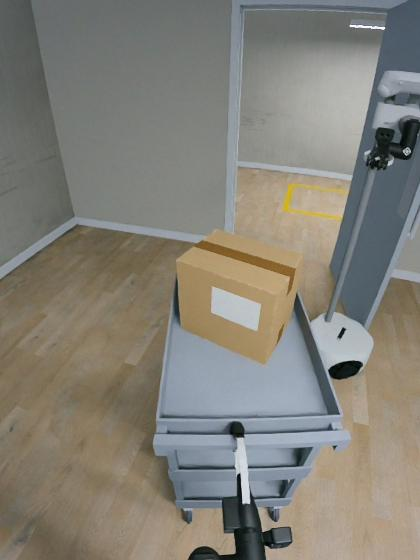

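Request:
move(
  blocking=false,
  r2={"joints":{"gripper_m":0.138}},
  cameras=[],
)

Request:
wait(
  seconds=2,
  cameras=[],
)

Request:
move(
  blocking=false,
  r2={"base":{"translate_m":0.06},"pace":"slow"},
  cameras=[],
)

Request:
wait(
  seconds=2,
  cameras=[],
)

Request:
move(
  blocking=false,
  r2={"joints":{"gripper_m":0.0}},
  cameras=[],
)

Request:
wait(
  seconds=2,
  cameras=[],
)

Request:
move(
  blocking=false,
  r2={"base":{"strafe_m":0.2},"pace":"slow"},
  cameras=[],
)

Request:
wait(
  seconds=4,
  cameras=["r2_head_camera","r2_wrist_camera"],
)

Scene clock: 470.03 s.
move: r2 moving
r1: as last shown
r1.lidar_m: 0.68 3.40 2.10 1.87 1.88 0.25 0.31 4.12 1.53 2.63 2.86 0.55
r1.motor_effort: lift_m=+23(23) arm_m=-4(4) wheel_0=-2(3) wheel_1=+6(6) wheel_2=+3(3)
r1.servo_current: wrist_yaw_rad=39(65) wrist_pitch_rad=39(46) wrist_roll_rad=46(59) gripper_m=39(46)
r1.wrist_depth_mm: - - - - - - - / - - - - - - - / - - - - - - - / - - - - - - - / - - - - - - - / - - - 204 - - - / - - 187 164 155 - -
r2.base_odometry: x=-0.856 y=-1.475 heading=-1.748
r2.turned_by_wheels: +0.000
r2.turned_by_imu: +0.000
r2.base_tilt: forward=-0.8 right=+0.0
r2.lidar_m: 0.40 2.76 2.51 2.54 3.10 3.11 3.15 2.50 2.24 2.26 2.76 0.43
r2.base_status: not commanded
r2.joint_positions: lift_m=+0.656 arm_m=+0.000 wrist_yaw_rad=-0.001 wrist_pitch_rad=-0.007 wrist_roll_rad=+1.569 gripper_m=+0.013
r2.joint_status: gripper_m moving
r2.measured_speeds: all 0
r2.motor_effort: lift_m=+12(13) arm_m=-3(4) wheel_0=+2(3) wheel_1=+4(4) wheel_2=-7(8)
r2.servo_current: wrist_yaw_rad=46(52) wrist_pitch_rad=46(52) wrist_roll_rad=52(59) gripper_m=72(98)
r2.hand_pose: x=+0.4592 y=-0.0877 z=+0.8365 quat_wxyz=(+0.708, +0.707, -0.003, +0.002) (m; r2's base frame)
r2.wrist_depth_mm: - - - 229 229 1808 - / - - 627 230 229 809 - / - - 462 232 231 809 - / - - 484 234 233 831 - / - - 549 213 235 831 - / - - 187 179 183 - - / - - - - - 1756 496
pictures: none
No camera images: "cameras" was empty.

Scene clock: 471.87 s.
earlier move: r2 done
r1.base_odometry: x=-1.601 y=+0.671 heading=-3.122
r1.turned_by_wheels: +0.000
r1.turned_by_imu: +0.000
r1.base_tilt: forward=-1.6 right=+1.3
r1.lidar_m: 0.69 3.39 2.06 1.85 1.88 0.25 0.32 4.12 1.54 2.60 2.87 0.53
r1.base_status: not commanded
r1.joint_positions: lift_m=+1.150 arm_m=+0.000 wrist_yaw_rad=-0.002 wrist_pitch_rad=+0.001 wrist_roll_rad=+0.000 gripper_m=+0.000
r1.joint_status: not commanded
r1.measured_speeds: all 0
r1.motor_effort: lift_m=+23(23) arm_m=-4(4) wheel_0=-2(3) wheel_1=+5(6) wheel_2=+3(3)
r1.servo_current: wrist_yaw_rad=39(72) wrist_pitch_rad=46(46) wrist_roll_rad=52(59) gripper_m=39(52)
r1.hand_pose: x=+0.4592 y=-0.0879 z=+1.3276 quat_wxyz=(+1.000, +0.000, +0.000, -0.001) (m; r1's base frame)
r1.wrist_depth_mm: - - - - - - - / - - - - - - - / - - - - - - - / - - - - - - - / - - - - - - - / - - - 203 - - - / - - 187 164 156 - -
r2.base_odometry: x=-0.856 y=-1.475 heading=-1.748
r2.turned_by_wheels: +0.000
r2.turned_by_imu: +0.000
r2.base_tilt: forward=-0.7 right=+0.1
r2.lidar_m: 0.42 2.75 2.51 2.53 3.10 3.11 3.13 2.46 2.24 2.26 2.78 0.41
r2.base_status: not commanded
r2.joint_positions: lift_m=+0.656 arm_m=+0.000 wrist_yaw_rad=-0.001 wrist_pitch_rad=-0.001 wrist_roll_rad=+1.569 gripper_m=+0.138
r2.joint_status: all done
r2.measured_speeds: all 0
r2.motor_effort: lift_m=+14(14) arm_m=-3(4) wheel_0=+2(3) wheel_1=+4(4) wheel_2=-7(8)
r2.servo_current: wrist_yaw_rad=46(65) wrist_pitch_rad=39(52) wrist_roll_rad=52(59) gripper_m=52(124)
r2.hand_pose: x=+0.4592 y=-0.0877 z=+0.8350 quat_wxyz=(+0.708, +0.707, -0.001, +0.000) (m; r2's base frame)
r2.wrist_depth_mm: - - - 239 - 1756 - / - - 615 240 - 768 - / - 508 469 242 842 - - / - 530 492 245 246 - - / - - 535 247 248 - - / - - 189 249 213 185 - / - - - - - 1808 462
wait: 1.83 of 2 s (r2 has come to rest)
pictures: none
No camera images: "cameras" was empty.

Scene clock: 472.37 s.
move: r2 moving
r1: as last shown
r1.lidar_m: 0.70 3.40 2.08 1.86 1.88 0.25 0.30 4.10 1.52 2.62 2.85 0.55
r1.motor_effort: lift_m=+23(23) arm_m=-4(4) wheel_0=-2(2) wheel_1=+6(6) wheel_2=+3(3)
r1.servo_current: wrist_yaw_rad=72(72) wrist_pitch_rad=39(46) wrist_roll_rad=59(59) gripper_m=46(46)
r1.wrist_depth_mm: - - - - - - - / - - - - - - - / - - - - - - - / - - - - - - - / - - - - - - - / - - - 204 - - - / - - 187 164 155 - -
r2.base_odometry: x=-0.859 y=-1.487 heading=-1.748
r2.turned_by_wheels: +0.000
r2.turned_by_imu: +0.000
r2.base_tilt: forward=-0.7 right=+0.1
r2.lidar_m: 0.40 2.73 2.51 2.52 3.13 3.12 3.15 2.48 2.22 2.24 2.78 0.43
r2.base_status: translate_m moving
r2.joint_positions: lift_m=+0.656 arm_m=+0.000 wrist_yaw_rad=-0.001 wrist_pitch_rad=-0.001 wrist_roll_rad=+1.569 gripper_m=+0.138
r2.joint_status: not commanded
r2.measured_speeds: translate_m=+0.048 strafe_m=+0.000 rotate_rad=-0.001 lift_m=+0.000 arm_m=+0.000 wrist_yaw_rad=+0.000 wrist_pitch_rad=+0.000 wrist_roll_rad=+0.000
r2.motor_effort: lift_m=+14(14) arm_m=-3(4) wheel_0=+7(7) wheel_1=+6(6) wheel_2=-8(10)
r2.servo_current: wrist_yaw_rad=52(59) wrist_pitch_rad=33(46) wrist_roll_rad=39(59) gripper_m=52(52)
r2.hand_pose: x=+0.4592 y=-0.0877 z=+0.8350 quat_wxyz=(+0.708, +0.707, -0.001, +0.000) (m; r2's base frame)
r2.wrist_depth_mm: - - 171 229 - 1808 - / - - 554 230 232 768 - / - 488 175 232 831 - - / - 512 477 235 235 - - / - - 525 236 236 - - / - - 177 237 197 186 - / - - - - - 1808 469
pictures: none
No camera images: "cameras" was empty.

Scene clock: 473.70 s.
earlier move: r2 done
r1.base_odometry: x=-1.601 y=+0.671 heading=-3.122
r1.turned_by_wheels: +0.000
r1.turned_by_imu: +0.000
r1.base_tilt: forward=-1.5 right=+1.3
r1.lidar_m: 0.69 3.40 2.11 1.86 1.89 0.25 0.32 4.13 1.53 2.61 0.80 0.52
r1.base_status: not commanded
r1.joint_positions: lift_m=+1.150 arm_m=+0.000 wrist_yaw_rad=-0.002 wrist_pitch_rad=+0.001 wrist_roll_rad=+0.000 gripper_m=+0.000
r1.joint_status: not commanded
r1.measured_speeds: all 0
r1.motor_effort: lift_m=+23(23) arm_m=-4(4) wheel_0=-2(3) wheel_1=+5(6) wheel_2=+3(3)
r1.servo_current: wrist_yaw_rad=46(72) wrist_pitch_rad=39(46) wrist_roll_rad=59(72) gripper_m=39(46)
r1.hand_pose: x=+0.4592 y=-0.0879 z=+1.3276 quat_wxyz=(+1.000, +0.000, +0.000, -0.001) (m; r1's base frame)
r1.wrist_depth_mm: - - - - - - - / - - - - - - - / - - - - - - - / - - - - - - - / - - - - - - - / - - - 203 - - - / - - 187 164 144 - -
r2.base_odometry: x=-0.867 y=-1.534 heading=-1.748
r2.turned_by_wheels: +0.000
r2.turned_by_imu: +0.000
r2.base_tilt: forward=-0.7 right=+0.1
r2.lidar_m: 0.40 2.75 2.47 2.52 3.07 3.18 3.18 2.51 2.26 2.28 2.81 0.47
r2.base_status: done
r2.joint_positions: lift_m=+0.656 arm_m=+0.000 wrist_yaw_rad=-0.001 wrist_pitch_rad=-0.001 wrist_roll_rad=+1.569 gripper_m=+0.138
r2.joint_status: not commanded
r2.measured_speeds: all 0
r2.motor_effort: lift_m=+14(14) arm_m=-3(4) wheel_0=+5(8) wheel_1=+3(7) wheel_2=-5(12)
r2.servo_current: wrist_yaw_rad=33(65) wrist_pitch_rad=39(46) wrist_roll_rad=46(59) gripper_m=39(59)
r2.hand_pose: x=+0.4592 y=-0.0877 z=+0.8349 quat_wxyz=(+0.708, +0.707, -0.001, +0.000) (m; r2's base frame)
r2.wrist_depth_mm: - - - 243 - 1808 - / - - 609 245 - 768 - / - 508 469 248 842 - - / - 530 492 250 - - - / - - 224 252 254 - - / - - 194 254 213 186 - / - - - - - 1808 462
wait: 1.33 of 2 s (r2 has come to rest)
pictures: none
No camera images: "cameras" was empty.

Scene clock: 474.20 s.
move: r2 moving
r1: as last shown
r1.lidar_m: 0.68 3.41 2.12 1.86 1.89 0.25 0.30 4.10 1.51 2.62 0.80 0.50
r1.servo_current: wrist_yaw_rad=52(52) wrist_pitch_rad=39(52) wrist_roll_rad=52(59) gripper_m=46(46)
r1.wrist_depth_mm: - - - - - - - / - - - - - - - / - - - - - - - / - - - - - - - / - - - - - - - / - - - 204 - - - / - - 187 164 145 - -
r2.base_odometry: x=-0.867 y=-1.534 heading=-1.748
r2.turned_by_wheels: +0.000
r2.turned_by_imu: +0.000
r2.base_tilt: forward=-0.7 right=+0.1
r2.lidar_m: 0.42 2.75 2.47 2.53 3.06 3.15 3.21 2.52 2.25 2.30 2.80 0.44
r2.base_status: not commanded
r2.joint_positions: lift_m=+0.656 arm_m=+0.000 wrist_yaw_rad=-0.001 wrist_pitch_rad=-0.001 wrist_roll_rad=+1.569 gripper_m=+0.126
r2.joint_status: gripper_m moving
r2.measured_speeds: all 0
r2.motor_effort: lift_m=+14(14) arm_m=-3(4) wheel_0=+5(6) wheel_1=+3(4) wheel_2=-5(6)
r2.servo_current: wrist_yaw_rad=39(59) wrist_pitch_rad=46(46) wrist_roll_rad=39(59) gripper_m=59(91)
r2.hand_pose: x=+0.4592 y=-0.0877 z=+0.8349 quat_wxyz=(+0.708, +0.707, -0.001, +0.000) (m; r2's base frame)
r2.wrist_depth_mm: - - - 243 - 1808 - / - - 615 246 - 768 - / - 504 473 248 842 - - / - 535 488 250 - - - / - - 220 252 253 - - / - - 194 254 213 - - / - - - - - 1708 466
pictures: none
No camera images: "cameras" was empty.

Scene clock: 475.97 s.
earlier move: r2 done
r1.base_odometry: x=-1.601 y=+0.671 heading=-3.122
r1.turned_by_wheels: +0.000
r1.turned_by_imu: +0.000
r1.base_tilt: forward=-1.6 right=+1.3
r1.lidar_m: 0.66 3.39 2.09 1.87 1.89 0.25 0.29 4.10 1.52 2.60 0.81 0.54
r1.base_status: not commanded
r1.joint_positions: lift_m=+1.150 arm_m=+0.000 wrist_yaw_rad=-0.002 wrist_pitch_rad=+0.001 wrist_roll_rad=+0.000 gripper_m=+0.000
r1.joint_status: not commanded
r1.measured_speeds: all 0
r1.motor_effort: lift_m=+23(23) arm_m=-4(4) wheel_0=-2(3) wheel_1=+5(6) wheel_2=+3(3)
r1.servo_current: wrist_yaw_rad=46(72) wrist_pitch_rad=46(52) wrist_roll_rad=52(59) gripper_m=46(52)
r1.hand_pose: x=+0.4592 y=-0.0879 z=+1.3276 quat_wxyz=(+1.000, +0.000, +0.000, -0.001) (m; r1's base frame)
r1.wrist_depth_mm: - - - - - - - / - - - - - - - / - - - - - - - / - - - - - - - / - - - - - - - / - - - 203 - - - / - - 187 164 145 - -
r2.base_odometry: x=-0.867 y=-1.534 heading=-1.748
r2.turned_by_wheels: +0.000
r2.turned_by_imu: +0.000
r2.base_tilt: forward=-0.7 right=+0.1
r2.lidar_m: 0.41 2.74 2.48 2.51 3.08 3.18 3.21 2.51 2.25 2.28 2.79 0.43
r2.base_status: not commanded
r2.joint_positions: lift_m=+0.656 arm_m=+0.000 wrist_yaw_rad=-0.001 wrist_pitch_rad=-0.009 wrist_roll_rad=+1.569 gripper_m=+0.001
r2.joint_status: all done
r2.measured_speeds: all 0
r2.motor_effort: lift_m=+14(14) arm_m=-3(4) wheel_0=+5(6) wheel_1=+3(4) wheel_2=-4(6)
r2.servo_current: wrist_yaw_rad=33(59) wrist_pitch_rad=52(59) wrist_roll_rad=46(59) gripper_m=91(202)
r2.hand_pose: x=+0.4592 y=-0.0877 z=+0.8371 quat_wxyz=(+0.708, +0.707, -0.004, +0.003) (m; r2's base frame)
r2.wrist_depth_mm: - - - 176 231 1808 - / - - 627 233 234 809 - / - - 477 236 235 820 - / - - 512 238 237 831 - / - - 559 202 240 831 - / - - 185 185 182 - - / - - - - - 1661 484
wait: 1.77 of 2 s (r2 has come to rest)
pictures: none
No camera images: "cameras" was empty.

Scene clock: 476.47 s.
move: r2 moving
r1: as last shown
r1.lidar_m: 0.67 3.42 2.11 1.86 1.88 0.25 0.28 4.09 1.52 2.59 0.85 0.52
r1.motor_effort: lift_m=+23(23) arm_m=-4(4) wheel_0=-1(2) wheel_1=+6(6) wheel_2=+3(3)
r1.servo_current: wrist_yaw_rad=46(52) wrist_pitch_rad=39(46) wrist_roll_rad=59(59) gripper_m=46(46)
r1.wrist_depth_mm: - - - - - - - / - - - - - - - / - - - - - - - / - - - - - - - / - - - - - - - / - - - 204 - - - / - - 188 183 145 - -
r2.base_odometry: x=-0.853 y=-1.536 heading=-1.748
r2.turned_by_wheels: +0.000
r2.turned_by_imu: -0.001
r2.base_tilt: forward=-0.7 right=+0.0
r2.lidar_m: 0.40 2.75 2.47 2.49 3.06 3.17 3.19 2.51 2.28 2.31 2.82 0.44
r2.base_status: strafe_m moving
r2.joint_positions: lift_m=+0.656 arm_m=+0.000 wrist_yaw_rad=-0.002 wrist_pitch_rad=-0.009 wrist_roll_rad=+1.569 gripper_m=+0.001
r2.joint_status: not commanded
r2.measured_speeds: translate_m=+0.000 strafe_m=+0.057 rotate_rad=-0.002 lift_m=+0.000 arm_m=+0.000 wrist_yaw_rad=-0.019 wrist_pitch_rad=+0.000 wrist_roll_rad=+0.000
r2.motor_effort: lift_m=+14(14) arm_m=-3(4) wheel_0=-12(15) wheel_1=+5(8) wheel_2=+0(4)
r2.servo_current: wrist_yaw_rad=46(52) wrist_pitch_rad=52(65) wrist_roll_rad=52(52) gripper_m=91(98)
r2.hand_pose: x=+0.4591 y=-0.0881 z=+0.8371 quat_wxyz=(+0.708, +0.707, -0.004, +0.002) (m; r2's base frame)
r2.wrist_depth_mm: - - - 178 233 1756 - / - - 661 235 235 820 - / - - 477 237 235 809 - / - - 508 240 238 842 - / - - 559 199 240 831 - / - - 185 184 183 - - / - - - - - 1863 480
pictures: none
No camera images: "cameras" was empty.

Scene clock: 479.10 s.
earlier move: r2 done
r1.base_odometry: x=-1.601 y=+0.671 heading=-3.122
r1.turned_by_wheels: +0.000
r1.turned_by_imu: +0.000
r1.base_tilt: forward=-1.5 right=+1.3
r1.lidar_m: 0.81 3.40 2.10 1.88 1.89 0.25 0.31 4.10 1.50 2.59 0.87 0.58
r1.base_status: not commanded
r1.joint_positions: lift_m=+1.150 arm_m=+0.000 wrist_yaw_rad=-0.002 wrist_pitch_rad=+0.001 wrist_roll_rad=+0.000 gripper_m=+0.000
r1.joint_status: not commanded
r1.measured_speeds: all 0
r1.motor_effort: lift_m=+23(23) arm_m=-4(4) wheel_0=-2(3) wheel_1=+5(6) wheel_2=+3(3)
r1.servo_current: wrist_yaw_rad=52(78) wrist_pitch_rad=39(52) wrist_roll_rad=52(65) gripper_m=39(52)
r1.hand_pose: x=+0.4592 y=-0.0879 z=+1.3276 quat_wxyz=(+1.000, +0.000, +0.000, -0.001) (m; r1's base frame)
r1.wrist_depth_mm: - - - - - - - / - - - - - - - / - - - - - - - / - - - - - - - / - - - - - - - / - - - 203 - - - / - - 187 164 144 - -
r2.base_odometry: x=-0.670 y=-1.569 heading=-1.748
r2.turned_by_wheels: +0.000
r2.turned_by_imu: +0.000
r2.base_tilt: forward=-0.7 right=+0.1
r2.lidar_m: 0.45 2.55 2.30 2.32 2.82 3.11 3.14 2.72 2.43 2.48 0.45 0.40
r2.base_status: done
r2.joint_positions: lift_m=+0.656 arm_m=+0.000 wrist_yaw_rad=-0.003 wrist_pitch_rad=-0.009 wrist_roll_rad=+1.569 gripper_m=+0.001
r2.joint_status: not commanded
r2.measured_speeds: all 0
r2.motor_effort: lift_m=+14(14) arm_m=-3(4) wheel_0=-7(18) wheel_1=+3(8) wheel_2=+0(4)
r2.servo_current: wrist_yaw_rad=52(59) wrist_pitch_rad=59(65) wrist_roll_rad=46(59) gripper_m=91(98)
r2.hand_pose: x=+0.4590 y=-0.0883 z=+0.8371 quat_wxyz=(+0.708, +0.707, -0.004, +0.002) (m; r2's base frame)
r2.wrist_depth_mm: - - 459 143 193 715 - / - 439 427 200 204 768 - / - - 496 158 214 788 - / - - 591 222 226 - - / - - - 201 241 - - / - - 186 187 183 1756 496 / - - - - - 1921 1255
wait: 2.63 of 4 s (r2 has come to rest)
pictures: r2_head_camera, r2_wrist_camera
Images, in order (width x height): r2_head_camera 420x560, r2_wrist_camera 616x392.

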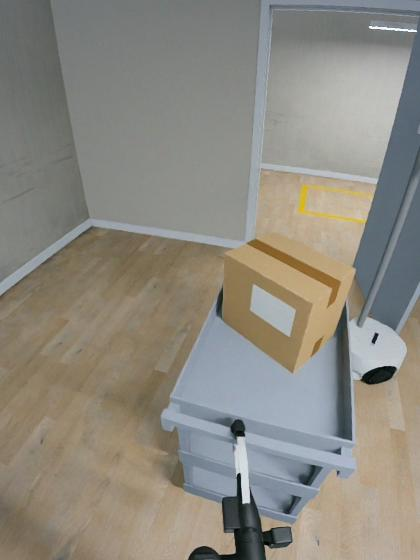

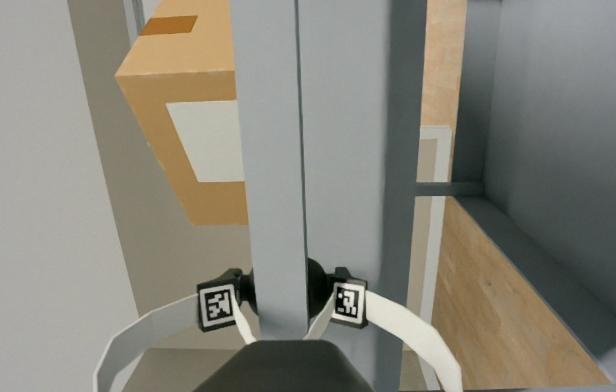

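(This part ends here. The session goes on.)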